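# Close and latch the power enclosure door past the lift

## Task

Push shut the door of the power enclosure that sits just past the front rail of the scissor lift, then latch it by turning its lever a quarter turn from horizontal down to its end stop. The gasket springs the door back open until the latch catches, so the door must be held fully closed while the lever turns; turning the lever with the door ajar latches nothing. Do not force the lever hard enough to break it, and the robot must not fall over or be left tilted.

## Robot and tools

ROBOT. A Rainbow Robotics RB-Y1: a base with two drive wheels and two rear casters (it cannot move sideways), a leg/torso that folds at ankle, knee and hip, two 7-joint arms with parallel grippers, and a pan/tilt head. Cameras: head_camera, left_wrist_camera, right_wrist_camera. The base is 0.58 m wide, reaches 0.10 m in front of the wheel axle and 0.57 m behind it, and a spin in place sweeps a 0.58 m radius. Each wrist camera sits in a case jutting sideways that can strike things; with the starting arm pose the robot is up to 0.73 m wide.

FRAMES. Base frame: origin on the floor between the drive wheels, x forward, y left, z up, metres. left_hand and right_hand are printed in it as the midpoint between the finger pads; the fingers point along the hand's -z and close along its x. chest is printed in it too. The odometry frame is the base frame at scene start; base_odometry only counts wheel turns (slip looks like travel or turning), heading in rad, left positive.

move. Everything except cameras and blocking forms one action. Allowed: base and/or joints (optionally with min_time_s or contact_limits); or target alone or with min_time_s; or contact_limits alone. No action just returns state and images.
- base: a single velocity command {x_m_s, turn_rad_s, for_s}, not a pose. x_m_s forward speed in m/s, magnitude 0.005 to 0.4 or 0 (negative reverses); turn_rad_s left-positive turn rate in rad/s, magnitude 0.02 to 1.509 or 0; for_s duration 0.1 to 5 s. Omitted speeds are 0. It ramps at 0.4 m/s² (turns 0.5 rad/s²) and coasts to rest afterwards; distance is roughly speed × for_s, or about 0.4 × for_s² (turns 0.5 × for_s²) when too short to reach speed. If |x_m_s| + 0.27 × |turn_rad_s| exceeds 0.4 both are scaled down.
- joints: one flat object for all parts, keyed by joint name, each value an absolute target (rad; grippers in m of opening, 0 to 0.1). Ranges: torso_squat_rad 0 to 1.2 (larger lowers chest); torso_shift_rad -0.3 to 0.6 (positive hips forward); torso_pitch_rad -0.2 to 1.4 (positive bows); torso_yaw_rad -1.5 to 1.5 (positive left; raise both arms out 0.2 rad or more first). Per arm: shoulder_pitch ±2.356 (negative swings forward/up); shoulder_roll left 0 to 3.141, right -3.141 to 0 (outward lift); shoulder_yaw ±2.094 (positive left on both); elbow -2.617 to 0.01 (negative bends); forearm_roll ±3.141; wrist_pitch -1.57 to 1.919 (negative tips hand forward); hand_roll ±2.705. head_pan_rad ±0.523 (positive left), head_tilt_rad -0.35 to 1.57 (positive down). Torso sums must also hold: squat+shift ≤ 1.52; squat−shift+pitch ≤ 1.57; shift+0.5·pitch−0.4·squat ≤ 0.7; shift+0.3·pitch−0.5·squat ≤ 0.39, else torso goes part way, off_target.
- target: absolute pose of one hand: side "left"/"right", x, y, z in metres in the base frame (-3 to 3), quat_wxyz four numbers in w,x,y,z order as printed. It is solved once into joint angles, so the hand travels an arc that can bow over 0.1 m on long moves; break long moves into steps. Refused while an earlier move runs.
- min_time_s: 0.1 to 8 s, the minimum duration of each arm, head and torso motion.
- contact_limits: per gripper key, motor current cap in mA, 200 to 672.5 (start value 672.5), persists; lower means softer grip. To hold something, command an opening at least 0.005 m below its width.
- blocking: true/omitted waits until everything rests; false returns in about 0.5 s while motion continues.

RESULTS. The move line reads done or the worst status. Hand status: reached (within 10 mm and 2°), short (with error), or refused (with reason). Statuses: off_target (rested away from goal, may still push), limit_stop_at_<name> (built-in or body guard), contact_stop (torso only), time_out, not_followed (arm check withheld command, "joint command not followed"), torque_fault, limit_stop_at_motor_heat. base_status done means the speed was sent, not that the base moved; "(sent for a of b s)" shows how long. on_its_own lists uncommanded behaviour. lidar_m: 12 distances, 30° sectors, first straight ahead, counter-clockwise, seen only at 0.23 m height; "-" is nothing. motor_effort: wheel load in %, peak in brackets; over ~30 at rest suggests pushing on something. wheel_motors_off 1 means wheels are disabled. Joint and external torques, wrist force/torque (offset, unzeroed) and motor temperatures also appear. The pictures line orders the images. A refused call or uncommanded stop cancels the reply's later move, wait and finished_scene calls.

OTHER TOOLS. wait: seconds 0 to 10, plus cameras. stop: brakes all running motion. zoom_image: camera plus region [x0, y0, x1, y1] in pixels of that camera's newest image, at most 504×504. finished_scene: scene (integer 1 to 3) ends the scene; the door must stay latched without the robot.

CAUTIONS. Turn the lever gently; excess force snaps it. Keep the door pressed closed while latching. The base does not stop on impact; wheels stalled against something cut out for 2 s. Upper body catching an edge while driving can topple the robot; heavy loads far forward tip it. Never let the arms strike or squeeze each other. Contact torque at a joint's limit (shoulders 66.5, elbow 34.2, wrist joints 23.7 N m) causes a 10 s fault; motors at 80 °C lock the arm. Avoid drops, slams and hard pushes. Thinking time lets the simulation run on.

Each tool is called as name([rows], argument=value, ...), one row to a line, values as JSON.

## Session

move(joints={"head_pan_rad":0.35,"head_tilt_rad":0.1}, cameras=["head_camera"])

move(joints={"head_pan_rad":-0.35,"head_tilt_rad":0.1}, cameras=["head_camera"])

move(joints={"head_pan_rad":-0.4,"head_tilt_rad":0.8}, cameras=["head_camera"])

move(joints={"head_pan_rad":0.4,"head_tilt_rad":0.8}, cameras=["head_camera"])

Scene clock: 0.90 s.
Joint torques (N m): left_arm=[-2.59 1.04 -0.12 -1.5 0.07 -0.53 -0.24] | right_arm=[-2.1 -1.93 -0.39 -0.66 0.15 -0.57 -0.08]
External joint torques (N m): left_arm=[-0.06 -0.42 -0.26 -0.12 0.06 -0.01 -0.23] | right_arm=[-0.3 -0.1 -0.31 -0.42 0.12 -0.22 -0.08]
Motor temperatures (°C): left_arm=[38 47 38 44 40 43 52] | right_arm=[36 44 37 45 41 46 41]
Wrist force (N): left_arm=[-7.4 10.1 3.9] | right_arm=[-3.6 12.7 -3.6]
Wrist torque (N m): left_arm=[-0.66 -1.46 0.36] | right_arm=[-1.88 0.27 0.69]
Wrist force, peak (N): left_arm=[-7.4 10.2 4.1] | right_arm=[-3.5 13.1 -3.0]
move: done
base_odometry: x=+0.000 y=+0.000 heading=+0.000
lidar_m: 0.75 0.55 1.16 2.91 1.27 0.75 1.06 0.69 1.21 3.41 1.12 0.53
base_status: not commanded
joint_positions: torso_squat_rad=+0.350 torso_shift_rad=+0.000 torso_pitch_rad=+0.000 torso_yaw_rad=+0.000 left_shoulder_pitch_rad=+0.012 left_shoulder_roll_rad=+0.042 left_shoulder_yaw_rad=+0.031 left_elbow_rad=-0.253 left_forearm_roll_rad=-0.002 left_wrist_pitch_rad=+0.035 left_hand_roll_rad=-0.024 left_gripper_m=+0.099 right_shoulder_pitch_rad=-0.009 right_shoulder_roll_rad=-0.048 right_shoulder_yaw_rad=-0.003 right_elbow_rad=-0.131 right_forearm_roll_rad=-0.042 right_wrist_pitch_rad=-0.012 right_hand_roll_rad=+0.015 right_gripper_m=+0.101 head_pan_rad=+0.350 head_tilt_rad=+0.100
joint_status: all done
wheel_motors_off: 0
motor_effort: left_wheel=+1(1) right_wheel=+2(3)
chest: x=-0.2280 y=-0.0001 z=+1.2475 quat_wxyz=(+1.000, +0.000, +0.000, +0.000) (m; base frame)
left_hand: x=-0.1223 y=+0.2557 z=+0.5704 quat_wxyz=(+0.994, +0.024, -0.103, +0.002) (m; base frame)
right_hand: x=-0.1551 y=-0.2564 z=+0.5669 quat_wxyz=(+0.997, -0.023, -0.076, -0.012) (m; base frame)
pictures: head_camera
Images, in order (width x height): head_camera 896x504.

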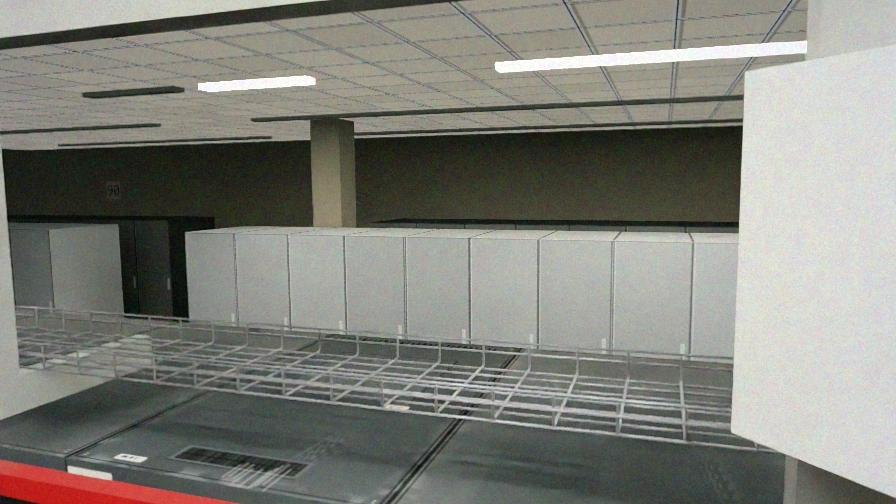

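Scene clock: 2.03 s.
Joint torques (N m): left_arm=[-2.58 1.1 -0.15 -1.43 0 -0.6 -0.21] | right_arm=[-1.96 -2.21 -0.29 -0.49 0.06 -0.6 -0.06]
External joint torques (N m): left_arm=[-0.04 -0.36 -0.28 -0.05 -0.01 -0.07 -0.2] | right_arm=[-0.17 -0.38 -0.21 -0.25 0.02 -0.25 -0.07]
Wrist force (N): left_arm=[-7.1 9.6 4.0] | right_arm=[-3.9 12.4 -3.7]
Wrist torque (N m): left_arm=[-0.60 -1.44 0.36] | right_arm=[-1.86 0.25 0.68]
Wrist force, peak (N): left_arm=[-7.6 10.2 3.8] | right_arm=[-3.6 12.8 -3.7]
move: done
base_odometry: x=+0.000 y=+0.000 heading=+0.000
lidar_m: 0.74 0.55 1.15 2.91 1.27 0.75 1.05 0.70 1.21 3.41 1.12 0.53
base_status: not commanded
joint_positions: torso_squat_rad=+0.350 torso_shift_rad=+0.000 torso_pitch_rad=+0.000 torso_yaw_rad=+0.000 left_shoulder_pitch_rad=+0.012 left_shoulder_roll_rad=+0.042 left_shoulder_yaw_rad=+0.031 left_elbow_rad=-0.253 left_forearm_roll_rad=-0.002 left_wrist_pitch_rad=+0.035 left_hand_roll_rad=-0.024 left_gripper_m=+0.099 right_shoulder_pitch_rad=-0.009 right_shoulder_roll_rad=-0.048 right_shoulder_yaw_rad=-0.003 right_elbow_rad=-0.131 right_forearm_roll_rad=-0.042 right_wrist_pitch_rad=-0.012 right_hand_roll_rad=+0.015 right_gripper_m=+0.101 head_pan_rad=-0.350 head_tilt_rad=+0.100
joint_status: all done
wheel_motors_off: 0
motor_effort: left_wheel=+1(1) right_wheel=+2(2)
chest: x=-0.2280 y=-0.0001 z=+1.2475 quat_wxyz=(+1.000, +0.000, +0.000, +0.000) (m; base frame)
left_hand: x=-0.1223 y=+0.2557 z=+0.5704 quat_wxyz=(+0.994, +0.024, -0.103, +0.002) (m; base frame)
right_hand: x=-0.1551 y=-0.2564 z=+0.5669 quat_wxyz=(+0.997, -0.023, -0.076, -0.012) (m; base frame)
pictures: head_camera
Images, in order (width x height): head_camera 896x504.

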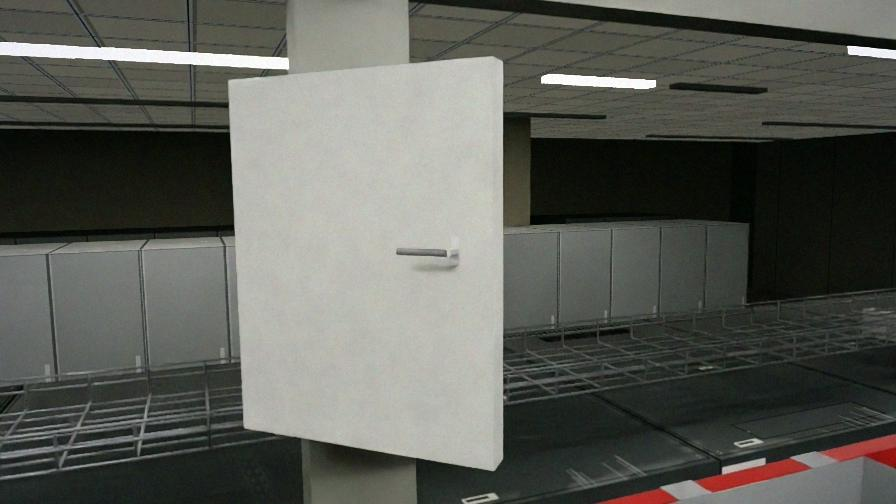

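Scene clock: 3.17 s.
Joint torques (N m): left_arm=[-2.62 1.09 -0.04 -1.36 0.08 -0.57 -0.19] | right_arm=[-2.07 -1.79 -0.14 -0.55 0.14 -0.64 -0.11]
External joint torques (N m): left_arm=[-0.09 -0.37 -0.17 0.02 0.08 -0.05 -0.18] | right_arm=[-0.27 0.04 -0.07 -0.31 0.11 -0.29 -0.12]
Wrist force (N): left_arm=[-7.3 9.9 4.0] | right_arm=[-3.3 12.6 -3.0]
Wrist torque (N m): left_arm=[-0.63 -1.46 0.37] | right_arm=[-1.84 0.30 0.68]
Wrist force, peak (N): left_arm=[-7.5 10.2 4.4] | right_arm=[-4.1 12.7 -3.6]
move: done
base_odometry: x=+0.000 y=+0.000 heading=+0.000
lidar_m: 0.74 0.56 1.16 2.91 1.27 0.75 1.05 0.70 1.21 3.41 1.12 0.54
base_status: not commanded
joint_positions: torso_squat_rad=+0.350 torso_shift_rad=+0.000 torso_pitch_rad=+0.000 torso_yaw_rad=+0.000 left_shoulder_pitch_rad=+0.012 left_shoulder_roll_rad=+0.042 left_shoulder_yaw_rad=+0.031 left_elbow_rad=-0.253 left_forearm_roll_rad=-0.002 left_wrist_pitch_rad=+0.035 left_hand_roll_rad=-0.024 left_gripper_m=+0.099 right_shoulder_pitch_rad=-0.009 right_shoulder_roll_rad=-0.048 right_shoulder_yaw_rad=-0.003 right_elbow_rad=-0.131 right_forearm_roll_rad=-0.042 right_wrist_pitch_rad=-0.012 right_hand_roll_rad=+0.015 right_gripper_m=+0.101 head_pan_rad=-0.400 head_tilt_rad=+0.800
joint_status: all done
wheel_motors_off: 0
motor_effort: left_wheel=+1(1) right_wheel=+1(3)
chest: x=-0.2280 y=-0.0001 z=+1.2475 quat_wxyz=(+1.000, +0.000, +0.000, +0.000) (m; base frame)
left_hand: x=-0.1223 y=+0.2557 z=+0.5704 quat_wxyz=(+0.994, +0.024, -0.103, +0.002) (m; base frame)
right_hand: x=-0.1551 y=-0.2564 z=+0.5669 quat_wxyz=(+0.997, -0.023, -0.076, -0.012) (m; base frame)
pictures: head_camera
Images, in order (width x height): head_camera 896x504.

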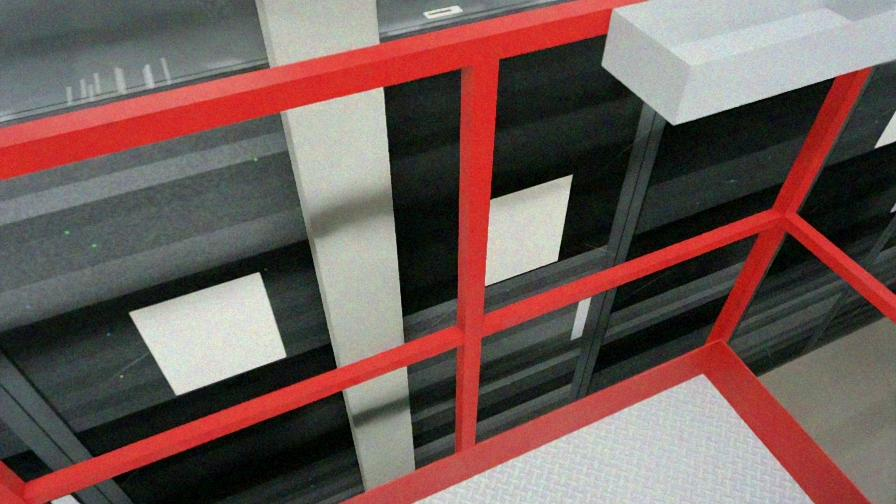

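Scene clock: 4.37 s.
Joint torques (N m): left_arm=[-2.76 1.32 0.05 -1.35 0.06 -0.56 -0.24] | right_arm=[-1.82 -1.92 -0.28 -0.48 0.22 -0.69 -0.1]
External joint torques (N m): left_arm=[-0.22 -0.14 -0.08 0.03 0.06 -0.04 -0.23] | right_arm=[-0.02 -0.09 -0.2 -0.24 0.19 -0.34 -0.11]
Wrist force (N): left_arm=[-7.4 9.6 4.0] | right_arm=[-3.7 12.2 -3.4]
Wrist torque (N m): left_arm=[-0.61 -1.46 0.38] | right_arm=[-1.82 0.24 0.67]
Wrist force, peak (N): left_arm=[-7.7 10.2 4.1] | right_arm=[-3.3 13.3 -3.7]
move: done
base_odometry: x=+0.000 y=+0.000 heading=+0.000
lidar_m: 0.74 0.56 1.16 2.90 1.27 0.75 1.05 0.70 1.21 3.41 1.12 0.54
base_status: not commanded
joint_positions: torso_squat_rad=+0.350 torso_shift_rad=+0.000 torso_pitch_rad=+0.000 torso_yaw_rad=+0.000 left_shoulder_pitch_rad=+0.012 left_shoulder_roll_rad=+0.042 left_shoulder_yaw_rad=+0.031 left_elbow_rad=-0.253 left_forearm_roll_rad=-0.002 left_wrist_pitch_rad=+0.035 left_hand_roll_rad=-0.024 left_gripper_m=+0.099 right_shoulder_pitch_rad=-0.009 right_shoulder_roll_rad=-0.048 right_shoulder_yaw_rad=-0.003 right_elbow_rad=-0.131 right_forearm_roll_rad=-0.042 right_wrist_pitch_rad=-0.012 right_hand_roll_rad=+0.015 right_gripper_m=+0.101 head_pan_rad=+0.400 head_tilt_rad=+0.800
joint_status: all done
wheel_motors_off: 0
motor_effort: left_wheel=+1(1) right_wheel=+0(2)
chest: x=-0.2280 y=-0.0001 z=+1.2475 quat_wxyz=(+1.000, +0.000, +0.000, +0.000) (m; base frame)
left_hand: x=-0.1223 y=+0.2557 z=+0.5704 quat_wxyz=(+0.994, +0.024, -0.103, +0.002) (m; base frame)
right_hand: x=-0.1551 y=-0.2564 z=+0.5669 quat_wxyz=(+0.997, -0.023, -0.076, -0.012) (m; base frame)
pictures: head_camera
Images, in order (width x height): head_camera 896x504.

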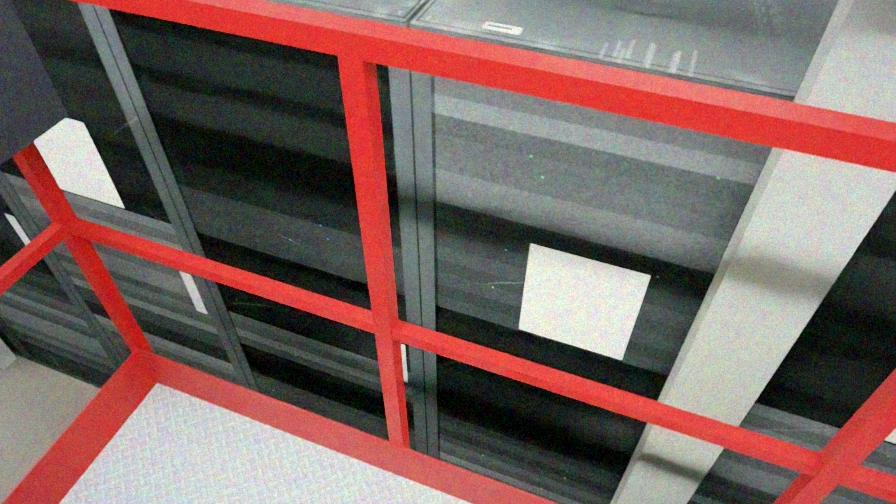

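move(joints={"head_pan_rad":-0.2,"head_tilt_rad":0.1,"left_shoulder_pitch_rad":0.3,"left_shoulder_roll_rad":0.3,"left_elbow_rad":-2.3,"right_shoulder_pitch_rad":0.4,"right_shoulder_roll_rad":-0.2,"right_elbow_rad":-2.3,"left_gripper_m":0,"right_gripper_m":0,"torso_squat_rad":0.125}, cameras=[])

move(joints={"right_shoulder_pitch_rad":-0.2,"right_shoulder_roll_rad":-0.85,"right_shoulder_yaw_rad":-0.3,"right_elbow_rad":-2.3,"right_forearm_roll_rad":0,"right_wrist_pitch_rad":0,"right_hand_roll_rad":0,"left_shoulder_pitch_rad":-1.35,"left_shoulder_roll_rad":0.5,"left_shoulder_yaw_rad":-0.1,"left_elbow_rad":-2.3,"left_forearm_roll_rad":0,"left_wrist_pitch_rad":0.3,"left_hand_roll_rad":0}, base={"turn_rad_s":-0.15,"for_s":0.8}, cameras=["head_camera"])

move(base={"x_m_s":0.2,"for_s":1.0}, cameras=["head_camera"])

Scene clock: 20.57 s.
Joint torques (N m): left_arm=[-5.06 4.47 3.21 -9.28 -0.02 -1.47 -0.21] | right_arm=[-3.64 -4.33 -2.39 -9.57 0.29 -2.01 0.03]
External joint torques (N m): left_arm=[0.96 0.46 -0.04 0.51 -0.05 0.24 -0.17] | right_arm=[0.45 -1.29 -0.12 0.22 0.07 -0.26 -0.02]
Wrist force (N): left_arm=[-11.2 8.2 12.7] | right_arm=[-8.2 13.6 5.1]
Wrist torque (N m): left_arm=[-0.50 -1.66 0.44] | right_arm=[-1.94 -0.04 0.62]
Wrist force, peak (N): left_arm=[-11.1 8.7 13.2] | right_arm=[-8.6 13.4 5.1]
move: done
base_odometry: x=+0.000 y=+0.000 heading=+0.000
lidar_m: 0.74 0.56 1.15 2.90 1.27 0.75 1.06 0.70 1.20 3.41 1.12 0.53
base_status: not commanded
joint_positions: torso_squat_rad=+0.125 torso_shift_rad=+0.000 torso_pitch_rad=+0.000 torso_yaw_rad=+0.000 left_shoulder_pitch_rad=+0.300 left_shoulder_roll_rad=+0.300 left_shoulder_yaw_rad=+0.031 left_elbow_rad=-2.300 left_forearm_roll_rad=-0.002 left_wrist_pitch_rad=+0.035 left_hand_roll_rad=-0.024 left_gripper_m=+0.000 right_shoulder_pitch_rad=+0.400 right_shoulder_roll_rad=-0.200 right_shoulder_yaw_rad=-0.003 right_elbow_rad=-2.300 right_forearm_roll_rad=-0.042 right_wrist_pitch_rad=-0.012 right_hand_roll_rad=+0.015 right_gripper_m=+0.001 head_pan_rad=-0.200 head_tilt_rad=+0.100
joint_status: all done
wheel_motors_off: 0
motor_effort: left_wheel=+1(1) right_wheel=-1(3)
chest: x=-0.2280 y=-0.0001 z=+1.2845 quat_wxyz=(+1.000, +0.000, +0.000, +0.000) (m; base frame)
left_hand: x=+0.1783 y=+0.2693 z=+1.2694 quat_wxyz=(+0.544, +0.115, -0.822, -0.124) (m; base frame)
right_hand: x=+0.1625 y=-0.2717 z=+1.2385 quat_wxyz=(+0.570, -0.074, -0.816, +0.061) (m; base frame)
pictures: none
No camera images: "cameras" was empty.

Scene clock: 22.87 s.
Joint torques (N m): left_arm=[-13.03 5.09 4.22 3.53 -0.14 0.55 -0.08] | right_arm=[-10.17 -12.1 -6.3 -3.27 0.31 -0.66 -0.14]
External joint torques (N m): left_arm=[0.59 0.63 -0.63 -0.18 0.09 0 -0.1] | right_arm=[0.16 -0.72 0.08 -0.2 0.29 -0.29 -0.14]
Wrist force (N): left_arm=[-4.4 7.4 15.5] | right_arm=[-3.7 16.4 7.6]
Wrist torque (N m): left_arm=[-0.44 -1.29 0.40] | right_arm=[-2.19 0.21 0.64]
Wrist force, peak (N): left_arm=[-12.3 8.1 13.7] | right_arm=[-4.3 17.0 7.5]
move: done
base_odometry: x=+0.000 y=+0.000 heading=-0.119
lidar_m: 0.74 0.61 0.55 1.16 1.27 0.75 1.13 0.70 1.21 2.99 1.11 0.54
base_status: done (sent for 0.8 of 0.8 s)
joint_positions: torso_squat_rad=+0.125 torso_shift_rad=+0.000 torso_pitch_rad=+0.000 torso_yaw_rad=+0.000 left_shoulder_pitch_rad=-1.350 left_shoulder_roll_rad=+0.500 left_shoulder_yaw_rad=-0.100 left_elbow_rad=-2.300 left_forearm_roll_rad=+0.000 left_wrist_pitch_rad=+0.300 left_hand_roll_rad=+0.000 left_gripper_m=+0.000 right_shoulder_pitch_rad=-0.200 right_shoulder_roll_rad=-0.850 right_shoulder_yaw_rad=-0.300 right_elbow_rad=-2.300 right_forearm_roll_rad=+0.000 right_wrist_pitch_rad=+0.000 right_hand_roll_rad=+0.000 right_gripper_m=+0.001 head_pan_rad=-0.200 head_tilt_rad=+0.100
joint_status: all done
wheel_motors_off: 0
motor_effort: left_wheel=+13(22) right_wheel=-8(28)
chest: x=-0.2280 y=-0.0001 z=+1.2845 quat_wxyz=(+1.000, +0.000, +0.000, +0.000) (m; base frame)
left_hand: x=-0.0916 y=+0.0353 z=+1.7556 quat_wxyz=(-0.108, +0.037, -0.963, -0.242) (m; base frame)
right_hand: x=+0.1440 y=-0.2558 z=+1.5456 quat_wxyz=(+0.220, -0.290, -0.882, +0.298) (m; base frame)
pictures: head_camera
Images, in order (width x height): head_camera 896x504.

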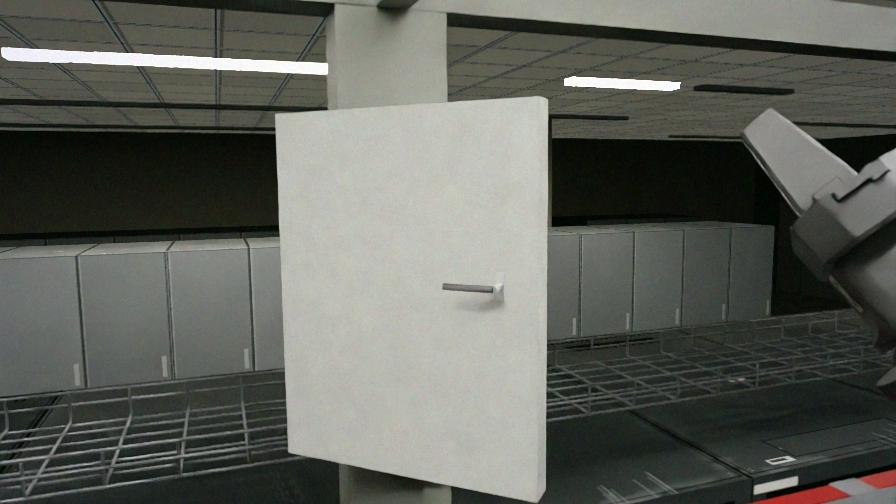

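Scene clock: 24.80 s.
Joint torques (N m): left_arm=[-12.96 5.26 4.45 3.13 -0.12 0.37 0.08] | right_arm=[-10.2 -12 -6.23 -3.49 0.32 -0.81 -0.22]
External joint torques (N m): left_arm=[0.68 0.8 -0.4 -0.56 0.11 -0.17 0.06] | right_arm=[0.12 -0.61 0.16 -0.41 0.31 -0.44 -0.23]
Wrist force (N): left_arm=[-4.7 7.5 15.9] | right_arm=[-3.7 16.5 7.4]
Wrist torque (N m): left_arm=[-0.45 -1.30 0.40] | right_arm=[-2.17 0.23 0.64]
Wrist force, peak (N): left_arm=[-4.7 7.5 15.9] | right_arm=[-3.9 17.2 7.5]
move: done
base_odometry: x=+0.199 y=-0.024 heading=-0.119
lidar_m: 0.54 0.63 0.45 1.12 1.40 0.94 1.25 0.88 1.30 3.52 0.38 0.37
base_status: done (sent for 1 of 1 s)
joint_positions: torso_squat_rad=+0.125 torso_shift_rad=+0.000 torso_pitch_rad=+0.000 torso_yaw_rad=+0.000 left_shoulder_pitch_rad=-1.350 left_shoulder_roll_rad=+0.500 left_shoulder_yaw_rad=-0.100 left_elbow_rad=-2.300 left_forearm_roll_rad=+0.000 left_wrist_pitch_rad=+0.300 left_hand_roll_rad=+0.000 left_gripper_m=+0.000 right_shoulder_pitch_rad=-0.200 right_shoulder_roll_rad=-0.850 right_shoulder_yaw_rad=-0.300 right_elbow_rad=-2.300 right_forearm_roll_rad=+0.000 right_wrist_pitch_rad=+0.000 right_hand_roll_rad=+0.000 right_gripper_m=+0.001 head_pan_rad=-0.200 head_tilt_rad=+0.100
joint_status: not commanded
wheel_motors_off: 0
motor_effort: left_wheel=-3(35) right_wheel=+7(28)
chest: x=-0.2279 y=-0.0001 z=+1.2845 quat_wxyz=(+1.000, +0.000, +0.000, +0.000) (m; base frame)
left_hand: x=-0.0913 y=+0.0352 z=+1.7556 quat_wxyz=(-0.108, +0.037, -0.963, -0.242) (m; base frame)
right_hand: x=+0.1442 y=-0.2558 z=+1.5455 quat_wxyz=(+0.220, -0.290, -0.882, +0.298) (m; base frame)
pictures: head_camera
Images, in order (width x height): head_camera 896x504.

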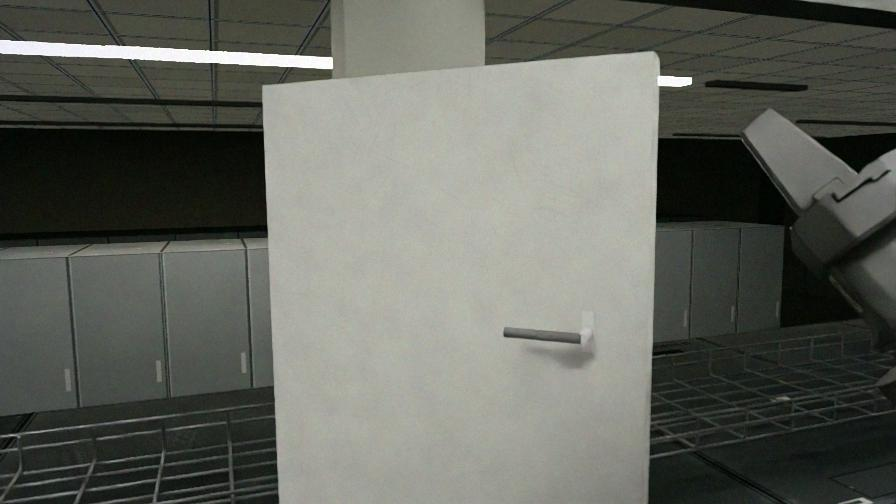

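move(target={"side":"right","x":0.19,"y":-0.22,"z":1.55,"quat_wxyz":[0.705,0.053,-0.705,0.053]}, cameras=[])

move(joints={"torso_shift_rad":0.25,"torso_pitch_rad":0.1,"torso_squat_rad":0.125}, cameras=["head_camera","right_wrist_camera"])

Scene clock: 32.57 s.
Joint torques (N m): left_arm=[-13.18 5.03 4.53 3.21 -0.05 0.38 -0.07] | right_arm=[-11.62 -4.09 1.85 1.54 -1.91 -3.2 0.36]
External joint torques (N m): left_arm=[0.45 0.56 -0.32 -0.49 0.18 -0.17 -0.09] | right_arm=[2.27 4.18 7.02 -0.19 -3.16 -1.83 0.31]
Wrist force (N): left_arm=[-4.4 7.8 15.7] | right_arm=[-4.0 0.1 21.8]
Wrist torque (N m): left_arm=[-0.48 -1.27 0.41] | right_arm=[-2.05 -0.16 0.56]
Wrist force, peak (N): left_arm=[-4.7 7.6 15.7] | right_arm=[-6.2 -1.3 24.3]
move: done
base_odometry: x=+0.198 y=-0.024 heading=-0.120
lidar_m: 0.54 0.62 0.44 1.13 1.40 0.94 1.25 0.87 1.30 3.52 0.38 0.37
base_status: not commanded
joint_positions: torso_squat_rad=+0.125 torso_shift_rad=+0.000 torso_pitch_rad=-0.001 torso_yaw_rad=+0.000 left_shoulder_pitch_rad=-1.350 left_shoulder_roll_rad=+0.500 left_shoulder_yaw_rad=-0.100 left_elbow_rad=-2.300 left_forearm_roll_rad=+0.000 left_wrist_pitch_rad=+0.300 left_hand_roll_rad=+0.000 left_gripper_m=+0.000 right_shoulder_pitch_rad=-1.039 right_shoulder_roll_rad=-0.995 right_shoulder_yaw_rad=-0.119 right_elbow_rad=-2.330 right_forearm_roll_rad=-0.732 right_wrist_pitch_rad=+1.625 right_hand_roll_rad=-0.718 right_gripper_m=+0.001 head_pan_rad=-0.200 head_tilt_rad=+0.100
joint_status: all done
wheel_motors_off: 0
motor_effort: left_wheel=-7(8) right_wheel=+12(13)
chest: x=-0.2285 y=-0.0004 z=+1.2845 quat_wxyz=(+1.000, +0.000, +0.000, +0.000) (m; base frame)
left_hand: x=-0.0924 y=+0.0346 z=+1.7557 quat_wxyz=(-0.108, +0.037, -0.963, -0.242) (m; base frame)
right_hand: x=+0.1886 y=-0.2214 z=+1.5512 quat_wxyz=(+0.704, +0.053, -0.707, +0.052) (m; base frame)
right_hand_status: reached (checked arc, planned for 1.4 s): 2 mm and 0.3 deg off.
pictures: none
No camera images: "cameras" was empty.

Scene clock: 43.20 s.
Joint torques (N m): left_arm=[-13.48 4.77 4.61 3.06 -0.13 0.39 0.1] | right_arm=[-18.93 25.07 26.52 -7 -17.03 -19.44 -0.37]
External joint torques (N m): left_arm=[0.21 0.23 -0.32 -0.52 0.1 -0.13 0.08] | right_arm=[-5.16 33.48 31.61 -8.68 -18.26 -17.98 -0.43]
External joint torques when the fault began: right_arm=[8.37 42.5 48.01 -5.67 -25.76 -13.55 -0.22]
Motor temperatures (°C): left_arm=[39 47 38 44 40 43 52] | right_arm=[36 45 37 46 46 52 41]
Wrist force (N): left_arm=[-5.0 7.3 15.6] | right_arm=[-12.6 -82.6 82.5]
Wrist torque (N m): left_arm=[-0.45 -1.34 0.42] | right_arm=[-3.88 0.55 1.23]
Wrist force, peak (N): left_arm=[-5.9 7.5 15.8] | right_arm=[21.4 -97.3 107.2]
move: torque_fault
TORQUE FAULT: right_forearm_roll_rad reached its load limit. The robot stopped for 10 seconds, dropped its targets and accepts commands again. Before the stop ended, the hold on right_forearm_roll_rad was turned back by 0.1 degrees, the way its load pushed it. The stop added 9.0 s to the call.
base_odometry: x=+0.198 y=-0.024 heading=-0.120
lidar_m: 0.55 0.62 0.44 1.15 1.42 0.94 1.26 0.87 1.30 3.44 0.39 0.37
base_status: not commanded
joint_positions: torso_squat_rad=+0.127 torso_shift_rad=+0.058 torso_pitch_rad=+0.012 torso_yaw_rad=-0.006 left_shoulder_pitch_rad=-1.350 left_shoulder_roll_rad=+0.500 left_shoulder_yaw_rad=-0.100 left_elbow_rad=-2.300 left_forearm_roll_rad=+0.000 left_wrist_pitch_rad=+0.300 left_hand_roll_rad=+0.000 left_gripper_m=+0.000 right_shoulder_pitch_rad=-1.038 right_shoulder_roll_rad=-1.011 right_shoulder_yaw_rad=-0.135 right_elbow_rad=-2.327 right_forearm_roll_rad=-0.719 right_wrist_pitch_rad=+1.632 right_hand_roll_rad=-0.718 right_gripper_m=+0.001 head_pan_rad=-0.200 head_tilt_rad=+0.100
joint_status: torso_shift_rad torque_fault (moved +0.058 of +0.250); torso_pitch_rad torque_fault (moved +0.013 of +0.101); the others done
wheel_motors_off: 0
on_its_own: torso_shift_rad is held at +0.060, not at your +0.250, since a torque_fault; torso_pitch_rad is held at +0.016, not at your +0.100, since a torque_fault; right_forearm_roll_rad is held at -0.724, not at your -0.733, since a torque_fault
motor_effort: left_wheel=+1(9) right_wheel=+26(46)
chest: x=-0.1841 y=-0.0031 z=+1.2831 quat_wxyz=(+1.000, +0.002, +0.006, -0.003) (m; base frame)
left_hand: x=-0.0416 y=+0.0293 z=+1.7527 quat_wxyz=(-0.103, +0.032, -0.964, -0.244) (m; base frame)
right_hand: x=+0.2332 y=-0.2386 z=+1.5508 quat_wxyz=(+0.703, +0.042, -0.709, +0.035) (m; base frame)
pictures: head_camera, right_wrist_camera
Images, in order (width x height): head_camera 896x504, right_wrist_camera 644x364.

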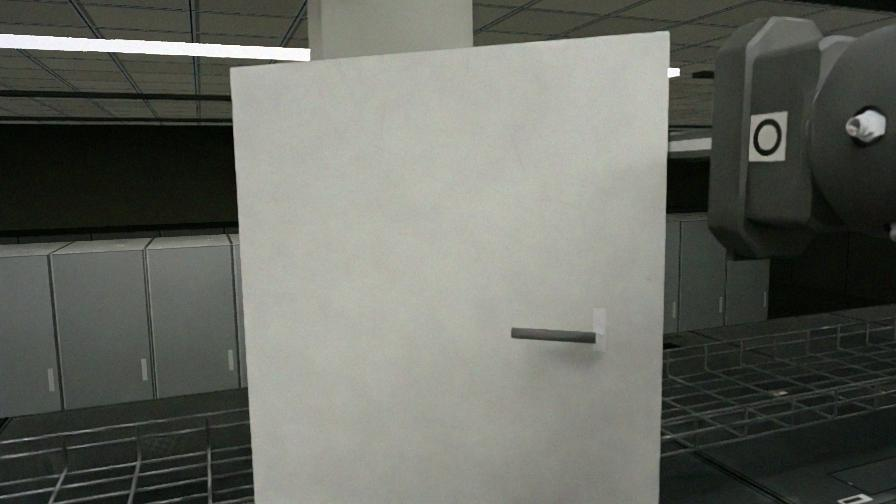

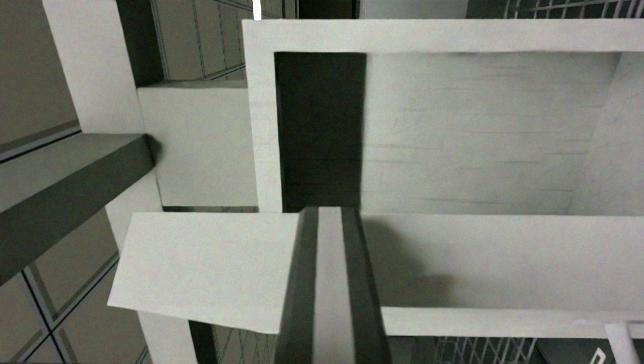

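move(joints={"torso_shift_rad":0,"torso_pitch_rad":0}, cameras=[])

move(target={"side":"right","x":0.13,"y":-0.2,"z":1.55,"quat_wxyz":[0.705,0.053,-0.705,0.053]}, cameras=["head_camera"])

move(target={"side":"right","x":0.14,"y":-0.15,"z":1.57,"quat_wxyz":[0.705,0.053,-0.705,0.053]}, cameras=["head_camera"])

Scene clock: 65.27 s.
Joint torques (N m): left_arm=[-13.58 4.83 4.92 3.27 -0.24 0.42 0.05] | right_arm=[-15.26 -7.68 -3.98 1.03 1.06 -2.26 -0.21]
External joint torques (N m): left_arm=[0.06 0.37 0.07 -0.42 0 -0.13 0.04] | right_arm=[-1.46 0.64 1.14 -0.74 -0.19 -0.81 -0.26]
Motor temperatures (°C): left_arm=[39 47 38 44 40 43 51] | right_arm=[36 45 38 46 51 59 41]
Wrist force (N): left_arm=[-4.5 7.8 15.2] | right_arm=[-8.7 17.7 2.6]
Wrist torque (N m): left_arm=[-0.48 -1.28 0.41] | right_arm=[-2.52 -0.04 0.64]
Wrist force, peak (N): left_arm=[-4.6 7.4 15.9] | right_arm=[-12.4 -82.3 82.7]
move: done
base_odometry: x=+0.198 y=-0.024 heading=-0.119
lidar_m: 0.54 0.62 0.44 1.15 1.42 0.95 1.26 0.87 1.31 3.46 0.38 0.37
base_status: not commanded
joint_positions: torso_squat_rad=+0.126 torso_shift_rad=+0.000 torso_pitch_rad=+0.000 torso_yaw_rad=-0.004 left_shoulder_pitch_rad=-1.350 left_shoulder_roll_rad=+0.500 left_shoulder_yaw_rad=-0.100 left_elbow_rad=-2.300 left_forearm_roll_rad=+0.000 left_wrist_pitch_rad=+0.300 left_hand_roll_rad=+0.000 left_gripper_m=+0.000 right_shoulder_pitch_rad=-1.039 right_shoulder_roll_rad=-1.003 right_shoulder_yaw_rad=-0.127 right_elbow_rad=-2.329 right_forearm_roll_rad=-0.724 right_wrist_pitch_rad=+1.628 right_hand_roll_rad=-0.718 right_gripper_m=+0.001 head_pan_rad=-0.200 head_tilt_rad=+0.100
joint_status: all done
wheel_motors_off: 0
on_its_own: right_forearm_roll_rad is held at -0.724, not at your -0.733, since a torque_fault
motor_effort: left_wheel=+5(5) right_wheel=-5(27)
chest: x=-0.2281 y=-0.0002 z=+1.2844 quat_wxyz=(+1.000, +0.000, +0.000, -0.002) (m; base frame)
left_hand: x=-0.0915 y=+0.0345 z=+1.7555 quat_wxyz=(-0.109, +0.035, -0.964, -0.242) (m; base frame)
right_hand: x=+0.1871 y=-0.2282 z=+1.5554 quat_wxyz=(+0.700, +0.046, -0.711, +0.044) (m; base frame)
pictures: none
No camera images: "cameras" was empty.

Scene clock: 66.07 s.
Joint torques (N m): left_arm=[-13.66 4.64 4.9 3.35 -0.13 0.43 -0.01] | right_arm=[-12.67 -7.94 -3.85 3.79 1.92 -2.02 0.24]
External joint torques (N m): left_arm=[-0.02 0.18 0.05 -0.34 0.1 -0.12 -0.03] | right_arm=[-0.45 -1.05 0.42 0.06 0.52 -0.8 0.19]
Motor temperatures (°C): left_arm=[39 47 38 44 40 43 51] | right_arm=[36 45 38 46 50 59 41]
Wrist force (N): left_arm=[-4.5 7.3 15.3] | right_arm=[-8.7 17.2 2.1]
Wrist torque (N m): left_arm=[-0.42 -1.28 0.40] | right_arm=[-2.45 -0.03 0.63]
Wrist force, peak (N): left_arm=[-4.6 7.5 15.8] | right_arm=[-9.1 18.3 2.6]
move: done
base_odometry: x=+0.199 y=-0.024 heading=-0.119
lidar_m: 0.54 0.62 0.45 1.14 1.42 0.94 1.25 0.88 1.31 3.46 0.38 0.37
base_status: not commanded
joint_positions: torso_squat_rad=+0.126 torso_shift_rad=+0.000 torso_pitch_rad=+0.000 torso_yaw_rad=-0.004 left_shoulder_pitch_rad=-1.350 left_shoulder_roll_rad=+0.500 left_shoulder_yaw_rad=-0.100 left_elbow_rad=-2.300 left_forearm_roll_rad=+0.000 left_wrist_pitch_rad=+0.300 left_hand_roll_rad=+0.000 left_gripper_m=+0.000 right_shoulder_pitch_rad=-1.155 right_shoulder_roll_rad=-1.034 right_shoulder_yaw_rad=-0.126 right_elbow_rad=-2.501 right_forearm_roll_rad=-0.841 right_wrist_pitch_rad=+1.829 right_hand_roll_rad=-0.884 right_gripper_m=+0.001 head_pan_rad=-0.200 head_tilt_rad=+0.100
joint_status: all done
wheel_motors_off: 0
motor_effort: left_wheel=+4(5) right_wheel=-8(8)
chest: x=-0.2281 y=-0.0001 z=+1.2844 quat_wxyz=(+1.000, +0.000, +0.000, -0.002) (m; base frame)
left_hand: x=-0.0914 y=+0.0346 z=+1.7555 quat_wxyz=(-0.109, +0.035, -0.964, -0.242) (m; base frame)
right_hand: x=+0.1307 y=-0.2005 z=+1.5499 quat_wxyz=(+0.703, +0.053, -0.707, +0.054) (m; base frame)
right_hand_status: reached (checked arc, planned for 0.5 s): 1 mm and 0.3 deg off.
pictures: head_camera
Images, in order (width x height): head_camera 896x504.

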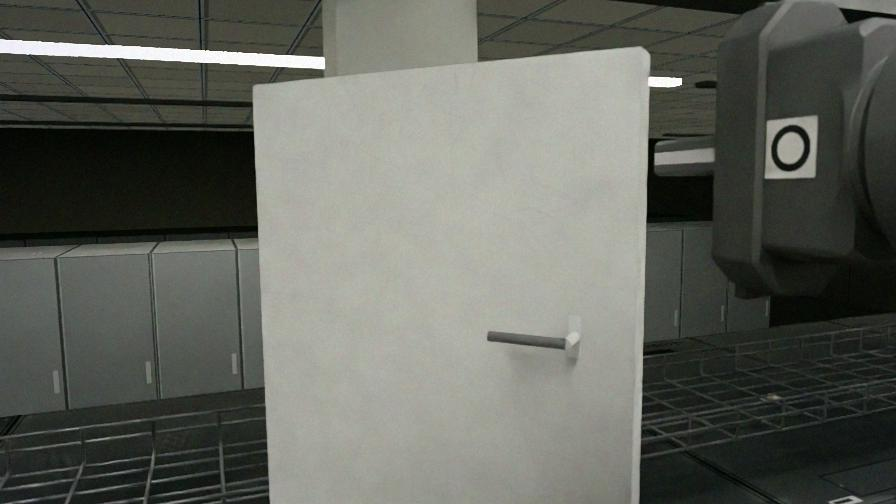

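Scene clock: 67.00 s.
Joint torques (N m): left_arm=[-13.89 4.75 4.74 3.34 -0.13 0.43 -0.02] | right_arm=[-13.33 -5.19 -6.22 3.81 1.87 -1.3 -0.08]
External joint torques (N m): left_arm=[-0.24 0.3 -0.11 -0.35 0.11 -0.12 -0.04] | right_arm=[-0.07 0.24 -1.08 -0.1 0.38 -0.24 -0.13]
Motor temperatures (°C): left_arm=[39 47 38 44 40 43 51] | right_arm=[36 45 38 46 50 58 41]
Wrist force (N): left_arm=[-4.7 7.3 15.5] | right_arm=[-8.9 17.5 2.2]
Wrist torque (N m): left_arm=[-0.42 -1.34 0.42] | right_arm=[-2.49 -0.08 0.63]
Wrist force, peak (N): left_arm=[-4.7 7.7 15.8] | right_arm=[-9.1 18.1 2.2]
move: done
base_odometry: x=+0.199 y=-0.024 heading=-0.119
lidar_m: 0.53 0.62 0.44 1.15 1.42 0.94 1.25 0.88 1.30 3.45 0.38 0.36
base_status: not commanded
joint_positions: torso_squat_rad=+0.126 torso_shift_rad=+0.000 torso_pitch_rad=+0.000 torso_yaw_rad=-0.004 left_shoulder_pitch_rad=-1.350 left_shoulder_roll_rad=+0.500 left_shoulder_yaw_rad=-0.100 left_elbow_rad=-2.300 left_forearm_roll_rad=+0.000 left_wrist_pitch_rad=+0.300 left_hand_roll_rad=+0.000 left_gripper_m=+0.000 right_shoulder_pitch_rad=-1.411 right_shoulder_roll_rad=-0.978 right_shoulder_yaw_rad=+0.143 right_elbow_rad=-2.404 right_forearm_roll_rad=-0.750 right_wrist_pitch_rad=+1.881 right_hand_roll_rad=-0.985 right_gripper_m=+0.001 head_pan_rad=-0.200 head_tilt_rad=+0.100
joint_status: all done
wheel_motors_off: 0
motor_effort: left_wheel=+4(5) right_wheel=-7(9)
chest: x=-0.2280 y=-0.0001 z=+1.2844 quat_wxyz=(+1.000, +0.000, +0.000, -0.002) (m; base frame)
left_hand: x=-0.0913 y=+0.0347 z=+1.7555 quat_wxyz=(-0.109, +0.035, -0.964, -0.242) (m; base frame)
right_hand: x=+0.1391 y=-0.1502 z=+1.5698 quat_wxyz=(+0.703, +0.054, -0.707, +0.056) (m; base frame)
right_hand_status: reached (checked arc, planned for 0.6 s): 1 mm and 0.4 deg off.
pictures: head_camera
Images, in order (width x height): head_camera 896x504.

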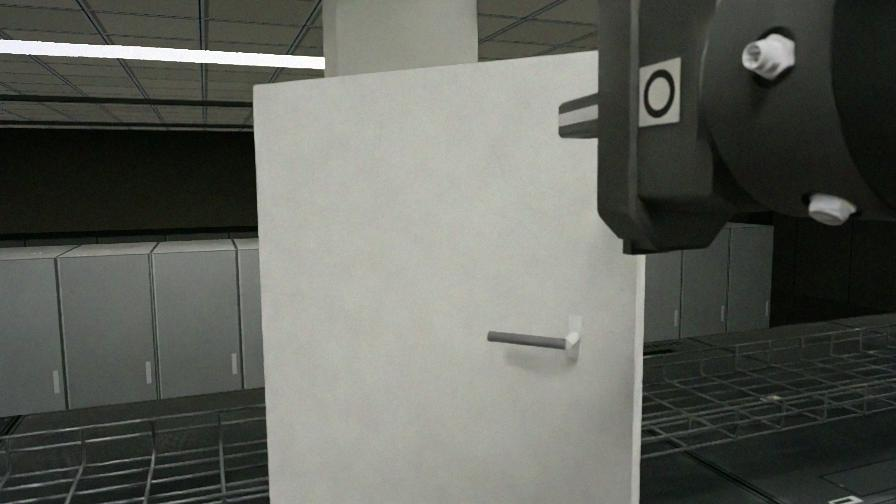

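move(joints={"torso_shift_rad":0.25,"torso_pitch_rad":0.1}, min_time_s=3, cameras=["head_camera"])

Scene clock: 72.67 s.
Joint torques (N m): left_arm=[-14.2 4.62 4.91 2.31 -0.15 0.35 0.04] | right_arm=[-13.86 -5.81 -6.39 3.03 1.81 -1.21 -0.09]
External joint torques (N m): left_arm=[0.16 0.1 -0.05 -0.33 0.08 0 0.02] | right_arm=[-0.04 0.28 -0.81 -0.19 0.32 -0.13 -0.14]
Motor temperatures (°C): left_arm=[39 47 38 44 40 43 51] | right_arm=[36 45 38 46 49 56 41]
Wrist force (N): left_arm=[-5.2 7.2 15.3] | right_arm=[-9.0 16.6 1.4]
Wrist torque (N m): left_arm=[-0.39 -1.35 0.41] | right_arm=[-2.40 -0.07 0.63]
Wrist force, peak (N): left_arm=[-5.6 7.4 15.5] | right_arm=[-9.0 19.7 6.3]
move: done
base_odometry: x=+0.199 y=-0.024 heading=-0.119
lidar_m: 0.54 0.63 0.45 1.15 1.41 0.95 1.25 0.88 1.30 3.45 0.38 0.36
base_status: not commanded
joint_positions: torso_squat_rad=+0.126 torso_shift_rad=+0.250 torso_pitch_rad=+0.100 torso_yaw_rad=-0.004 left_shoulder_pitch_rad=-1.350 left_shoulder_roll_rad=+0.500 left_shoulder_yaw_rad=-0.100 left_elbow_rad=-2.300 left_forearm_roll_rad=+0.000 left_wrist_pitch_rad=+0.300 left_hand_roll_rad=+0.000 left_gripper_m=+0.000 right_shoulder_pitch_rad=-1.411 right_shoulder_roll_rad=-0.978 right_shoulder_yaw_rad=+0.143 right_elbow_rad=-2.404 right_forearm_roll_rad=-0.750 right_wrist_pitch_rad=+1.881 right_hand_roll_rad=-0.985 right_gripper_m=+0.001 head_pan_rad=-0.200 head_tilt_rad=+0.100
joint_status: all done
wheel_motors_off: 0
motor_effort: left_wheel=+5(5) right_wheel=-8(10)
chest: x=-0.0253 y=-0.0001 z=+1.2612 quat_wxyz=(+0.999, +0.000, +0.050, -0.002) (m; base frame)
left_hand: x=+0.1578 y=+0.0347 z=+1.7163 quat_wxyz=(-0.060, +0.023, -0.968, -0.244) (m; base frame)
right_hand: x=+0.3685 y=-0.1502 z=+1.5085 quat_wxyz=(+0.738, +0.057, -0.670, +0.053) (m; base frame)
pictures: head_camera
Images, in order (width x height): head_camera 896x504.

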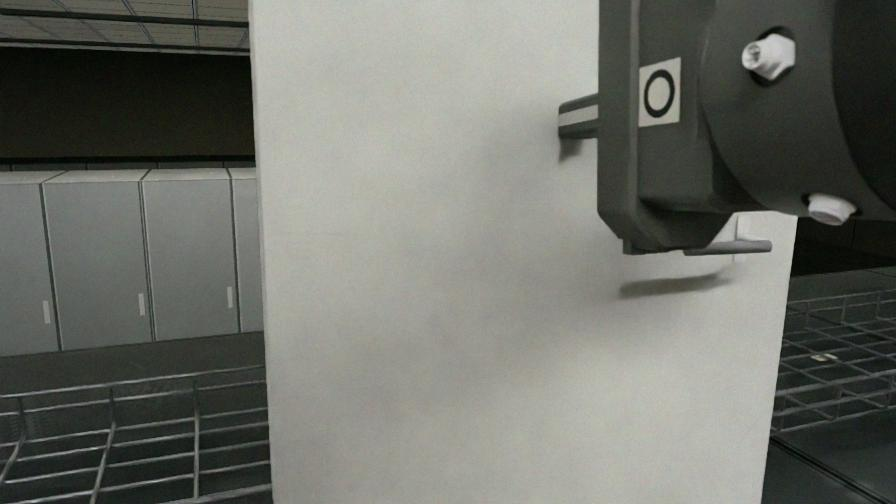

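move(target={"side":"right","x":0.335,"y":-0.16,"z":1.57,"quat_wxyz":[0.705,0.053,-0.705,0.053]}, min_time_s=1.5, cameras=[])

move(target={"side":"right","x":0.335,"y":-0.205,"z":1.565,"quat_wxyz":[0.705,0.053,-0.705,0.053]}, min_time_s=1.5, cameras=["head_camera"])

move(target={"side":"right","x":0.40,"y":-0.212,"z":1.562,"quat_wxyz":[0.705,0.053,-0.705,0.053]}, min_time_s=1.5, cameras=["head_camera"])

move(target={"side":"right","x":0.44,"y":-0.218,"z":1.562,"quat_wxyz":[0.705,0.053,-0.705,0.053]}, min_time_s=1.5, cameras=["head_camera"])

Scene clock: 77.80 s.
Joint torques (N m): left_arm=[-14.34 4.83 4.81 2.41 -0.2 0.28 -0.04] | right_arm=[-14.07 -6.88 -6.48 4.11 1.31 -1.24 0.26]
External joint torques (N m): left_arm=[0.01 0.3 -0.15 -0.23 0.03 -0.07 -0.06] | right_arm=[-1.58 -1.89 -1.95 -0.14 -0.14 -0.15 0.21]
Motor temperatures (°C): left_arm=[39 47 38 44 40 43 51] | right_arm=[36 45 38 45 47 55 41]
Wrist force (N): left_arm=[-5.3 7.2 15.3] | right_arm=[-9.2 17.3 2.0]
Wrist torque (N m): left_arm=[-0.37 -1.37 0.42] | right_arm=[-2.50 -0.09 0.66]
Wrist force, peak (N): left_arm=[-5.7 7.2 15.9] | right_arm=[-9.4 17.5 1.5]
move: done
base_odometry: x=+0.199 y=-0.024 heading=-0.119
lidar_m: 0.54 0.62 0.44 1.15 1.42 0.94 1.26 0.87 1.30 3.45 0.38 0.37
base_status: not commanded
joint_positions: torso_squat_rad=+0.126 torso_shift_rad=+0.250 torso_pitch_rad=+0.100 torso_yaw_rad=-0.004 left_shoulder_pitch_rad=-1.350 left_shoulder_roll_rad=+0.500 left_shoulder_yaw_rad=-0.100 left_elbow_rad=-2.300 left_forearm_roll_rad=+0.000 left_wrist_pitch_rad=+0.300 left_hand_roll_rad=+0.000 left_gripper_m=+0.000 right_shoulder_pitch_rad=-1.583 right_shoulder_roll_rad=-1.042 right_shoulder_yaw_rad=+0.095 right_elbow_rad=-2.355 right_forearm_roll_rad=-0.838 right_wrist_pitch_rad=+1.919 right_hand_roll_rad=-0.968 right_gripper_m=+0.001 head_pan_rad=-0.200 head_tilt_rad=+0.100
joint_status: all done
wheel_motors_off: 0
motor_effort: left_wheel=+5(5) right_wheel=-6(11)
chest: x=-0.0253 y=-0.0001 z=+1.2612 quat_wxyz=(+0.999, +0.000, +0.050, -0.002) (m; base frame)
left_hand: x=+0.1578 y=+0.0347 z=+1.7163 quat_wxyz=(-0.060, +0.023, -0.968, -0.244) (m; base frame)
right_hand: x=+0.3349 y=-0.1600 z=+1.5698 quat_wxyz=(+0.705, +0.054, -0.705, +0.053) (m; base frame)
right_hand_status: reached (checked arc, planned for 1.5 s): 0 mm and 0.1 deg off.
pictures: none
No camera images: "cameras" was empty.

Scene clock: 79.63 s.
Joint torques (N m): left_arm=[-14.49 4.73 5.2 2.34 -0.2 0.08 0.09] | right_arm=[-11.07 -8 -5.56 3.19 1.3 -1.77 0.22]
External joint torques (N m): left_arm=[-0.14 0.21 0.25 -0.3 0.03 -0.27 0.08] | right_arm=[0.44 -1.81 -1.44 -0.89 -0.12 -0.57 0.17]
Wrist force (N): left_arm=[-5.5 7.1 15.1] | right_arm=[-8.9 17.2 2.2]
Wrist torque (N m): left_arm=[-0.37 -1.39 0.42] | right_arm=[-2.46 -0.04 0.65]
Wrist force, peak (N): left_arm=[-5.3 7.1 15.9] | right_arm=[-9.0 17.8 2.1]
move: done
base_odometry: x=+0.199 y=-0.024 heading=-0.119
lidar_m: 0.54 0.62 0.45 1.15 1.42 0.94 1.25 0.87 1.31 3.46 0.37 0.36
base_status: not commanded
joint_positions: torso_squat_rad=+0.126 torso_shift_rad=+0.250 torso_pitch_rad=+0.100 torso_yaw_rad=-0.004 left_shoulder_pitch_rad=-1.350 left_shoulder_roll_rad=+0.500 left_shoulder_yaw_rad=-0.100 left_elbow_rad=-2.300 left_forearm_roll_rad=+0.000 left_wrist_pitch_rad=+0.300 left_hand_roll_rad=+0.000 left_gripper_m=+0.000 right_shoulder_pitch_rad=-1.393 right_shoulder_roll_rad=-1.158 right_shoulder_yaw_rad=-0.096 right_elbow_rad=-2.374 right_forearm_roll_rad=-0.939 right_wrist_pitch_rad=+1.819 right_hand_roll_rad=-0.896 right_gripper_m=+0.001 head_pan_rad=-0.200 head_tilt_rad=+0.100
joint_status: all done
wheel_motors_off: 0
motor_effort: left_wheel=+5(5) right_wheel=-9(10)
chest: x=-0.0253 y=-0.0001 z=+1.2612 quat_wxyz=(+0.999, +0.000, +0.050, -0.002) (m; base frame)
left_hand: x=+0.1578 y=+0.0347 z=+1.7163 quat_wxyz=(-0.060, +0.023, -0.968, -0.244) (m; base frame)
right_hand: x=+0.3349 y=-0.2049 z=+1.5652 quat_wxyz=(+0.705, +0.051, -0.705, +0.051) (m; base frame)
right_hand_status: reached (checked arc, planned for 1.5 s): 0 mm and 0.3 deg off.
pictures: head_camera
Images, in order (width x height): head_camera 896x504.

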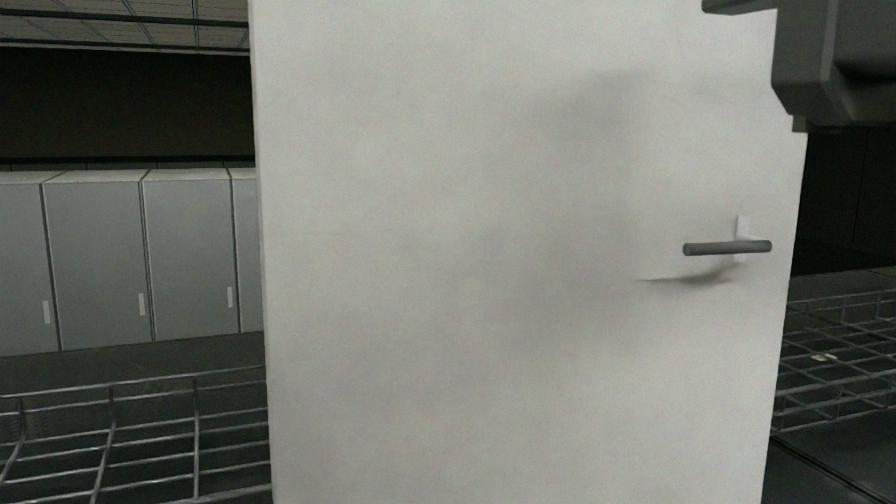

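Scene clock: 81.57 s.
Joint torques (N m): left_arm=[-14.29 4.61 4.84 2.4 -0.19 0.22 0.01] | right_arm=[-8.54 -4.45 -1.2 8.3 2.93 -2.38 0.19]
External joint torques (N m): left_arm=[0.04 0.08 -0.12 -0.27 0.05 -0.14 -0.01] | right_arm=[5.22 3.13 4.15 6.08 1.62 -0.98 0.14]
Wrist force (N): left_arm=[-5.5 7.1 15.3] | right_arm=[-14.2 20.6 36.1]
Wrist torque (N m): left_arm=[-0.36 -1.40 0.41] | right_arm=[-2.67 -0.09 0.61]
Wrist force, peak (N): left_arm=[-5.7 7.3 15.6] | right_arm=[-15.7 20.1 42.9]
move: done
base_odometry: x=+0.198 y=-0.024 heading=-0.119
lidar_m: 0.54 0.62 0.44 1.15 1.42 0.94 1.25 0.87 1.30 3.45 0.38 0.37
base_status: not commanded
joint_positions: torso_squat_rad=+0.126 torso_shift_rad=+0.249 torso_pitch_rad=+0.098 torso_yaw_rad=-0.004 left_shoulder_pitch_rad=-1.350 left_shoulder_roll_rad=+0.500 left_shoulder_yaw_rad=-0.100 left_elbow_rad=-2.300 left_forearm_roll_rad=+0.000 left_wrist_pitch_rad=+0.300 left_hand_roll_rad=+0.000 left_gripper_m=+0.000 right_shoulder_pitch_rad=-1.292 right_shoulder_roll_rad=-1.090 right_shoulder_yaw_rad=-0.040 right_elbow_rad=-2.221 right_forearm_roll_rad=-0.787 right_wrist_pitch_rad=+1.623 right_hand_roll_rad=-0.754 right_gripper_m=+0.001 head_pan_rad=-0.200 head_tilt_rad=+0.100
joint_status: all done
wheel_motors_off: 0
motor_effort: left_wheel=+5(5) right_wheel=-3(10)
chest: x=-0.0264 y=-0.0001 z=+1.2614 quat_wxyz=(+0.999, +0.000, +0.049, -0.002) (m; base frame)
left_hand: x=+0.1559 y=+0.0345 z=+1.7168 quat_wxyz=(-0.061, +0.023, -0.968, -0.244) (m; base frame)
right_hand: x=+0.3975 y=-0.2121 z=+1.5637 quat_wxyz=(+0.703, +0.053, -0.707, +0.053) (m; base frame)
right_hand_status: reached (checked arc, planned for 1.5 s): 3 mm and 0.3 deg off.
pictures: head_camera
Images, in order (width x height): head_camera 896x504.

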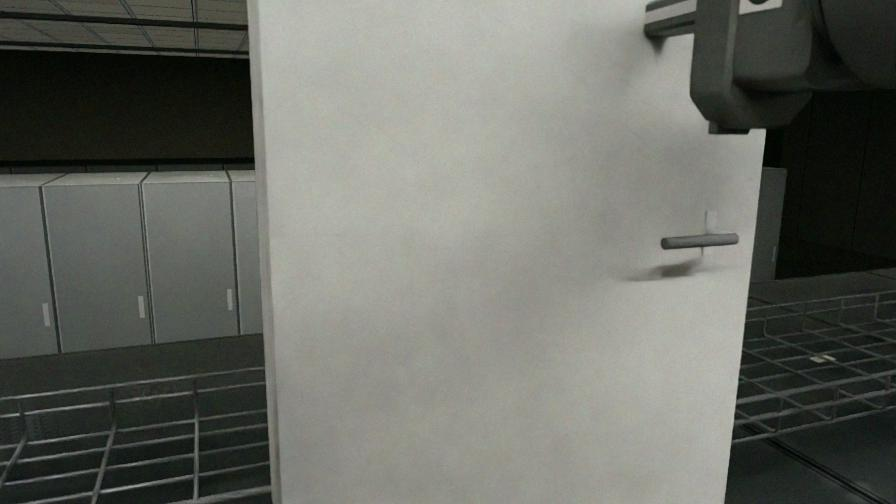

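Scene clock: 92.47 s.
Joint torques (N m): left_arm=[-14.31 4.48 5.05 2.44 -0.16 0.34 -0.03] | right_arm=[1.89 1.94 9.91 24.48 6.67 -6.34 0.28]
External joint torques (N m): left_arm=[-0.03 -0.05 0.09 -0.3 0.08 -0.03 -0.04] | right_arm=[16.28 9.68 15.45 22.78 5.42 -4.89 0.23]
External joint torques when the fault began: right_arm=[20.43 7.68 16.24 33.41 12.13 -5.33 0.79]
Wrist force (N): left_arm=[-4.9 7.1 15.5] | right_arm=[-29.6 24.5 136.4]
Wrist torque (N m): left_arm=[-0.35 -1.31 0.42] | right_arm=[-3.27 1.43 0.42]
Wrist force, peak (N): left_arm=[-6.9 7.0 16.0] | right_arm=[-43.4 42.7 172.8]
move: torque_fault
TORQUE FAULT: right_elbow_rad reached its load limit. The robot stopped for 10 seconds, dropped its targets and accepts commands again. Before the stop ended, the hold on right_elbow_rad was turned back by 0.4 degrees, the way its load pushed it. The stop added 9.2 s to the call.
base_odometry: x=+0.198 y=-0.024 heading=-0.119
lidar_m: 0.54 0.62 0.44 1.15 1.42 0.94 1.25 0.87 1.30 3.44 0.38 0.37
base_status: not commanded
joint_positions: torso_squat_rad=+0.127 torso_shift_rad=+0.247 torso_pitch_rad=+0.093 torso_yaw_rad=-0.005 left_shoulder_pitch_rad=-1.350 left_shoulder_roll_rad=+0.500 left_shoulder_yaw_rad=-0.100 left_elbow_rad=-2.300 left_forearm_roll_rad=+0.000 left_wrist_pitch_rad=+0.300 left_hand_roll_rad=+0.000 left_gripper_m=+0.000 right_shoulder_pitch_rad=-1.289 right_shoulder_roll_rad=-1.069 right_shoulder_yaw_rad=-0.023 right_elbow_rad=-2.160 right_forearm_roll_rad=-0.755 right_wrist_pitch_rad=+1.557 right_hand_roll_rad=-0.707 right_gripper_m=+0.001 head_pan_rad=-0.200 head_tilt_rad=+0.100
joint_status: right_shoulder_pitch_rad torque_fault (moved +0.003 of +0.020); right_shoulder_roll_rad torque_fault (moved +0.020 of +0.043); right_shoulder_yaw_rad torque_fault (moved +0.017 of +0.044); right_elbow_rad torque_fault (moved +0.067 of +0.131); right_forearm_roll_rad torque_fault (moved +0.032 of +0.064); right_wrist_pitch_rad torque_fault (moved -0.066 of -0.120); right_hand_roll_rad torque_fault (moved +0.047 of +0.083)
wheel_motors_off: 0
on_its_own: right_shoulder_roll_rad is held at -1.067, not at your -1.046, since a torque_fault; right_shoulder_yaw_rad is held at -0.019, not at your +0.003, since a torque_fault; right_elbow_rad is held at -2.154, not at your -2.090, since a torque_fault; right_forearm_roll_rad is held at -0.753, not at your -0.723, since a torque_fault; right_wrist_pitch_rad is held at +1.556, not at your +1.504, since a torque_fault; right_hand_roll_rad is held at -0.707, not at your -0.671, since a torque_fault
motor_effort: left_wheel=+13(23) right_wheel=+42(42)
chest: x=-0.0297 y=-0.0006 z=+1.2619 quat_wxyz=(+0.999, +0.000, +0.047, -0.003) (m; base frame)
left_hand: x=+0.1503 y=+0.0335 z=+1.7183 quat_wxyz=(-0.064, +0.023, -0.967, -0.244) (m; base frame)
right_hand: x=+0.4098 y=-0.2141 z=+1.5720 quat_wxyz=(+0.696, +0.054, -0.714, +0.057) (m; base frame)
right_hand_status: short (checked arc, planned for 1.5 s): torque_fault, 32 mm and 1.6 deg off.
pictures: head_camera
Images, in order (width x height): head_camera 896x504.

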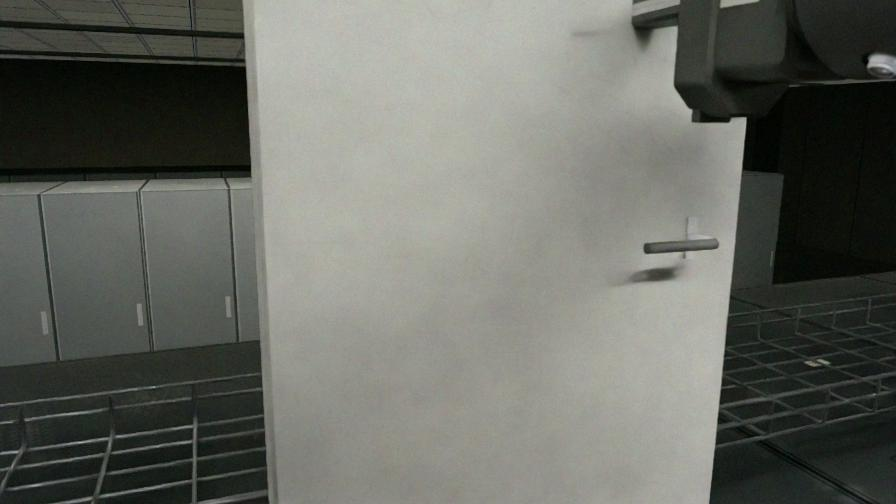

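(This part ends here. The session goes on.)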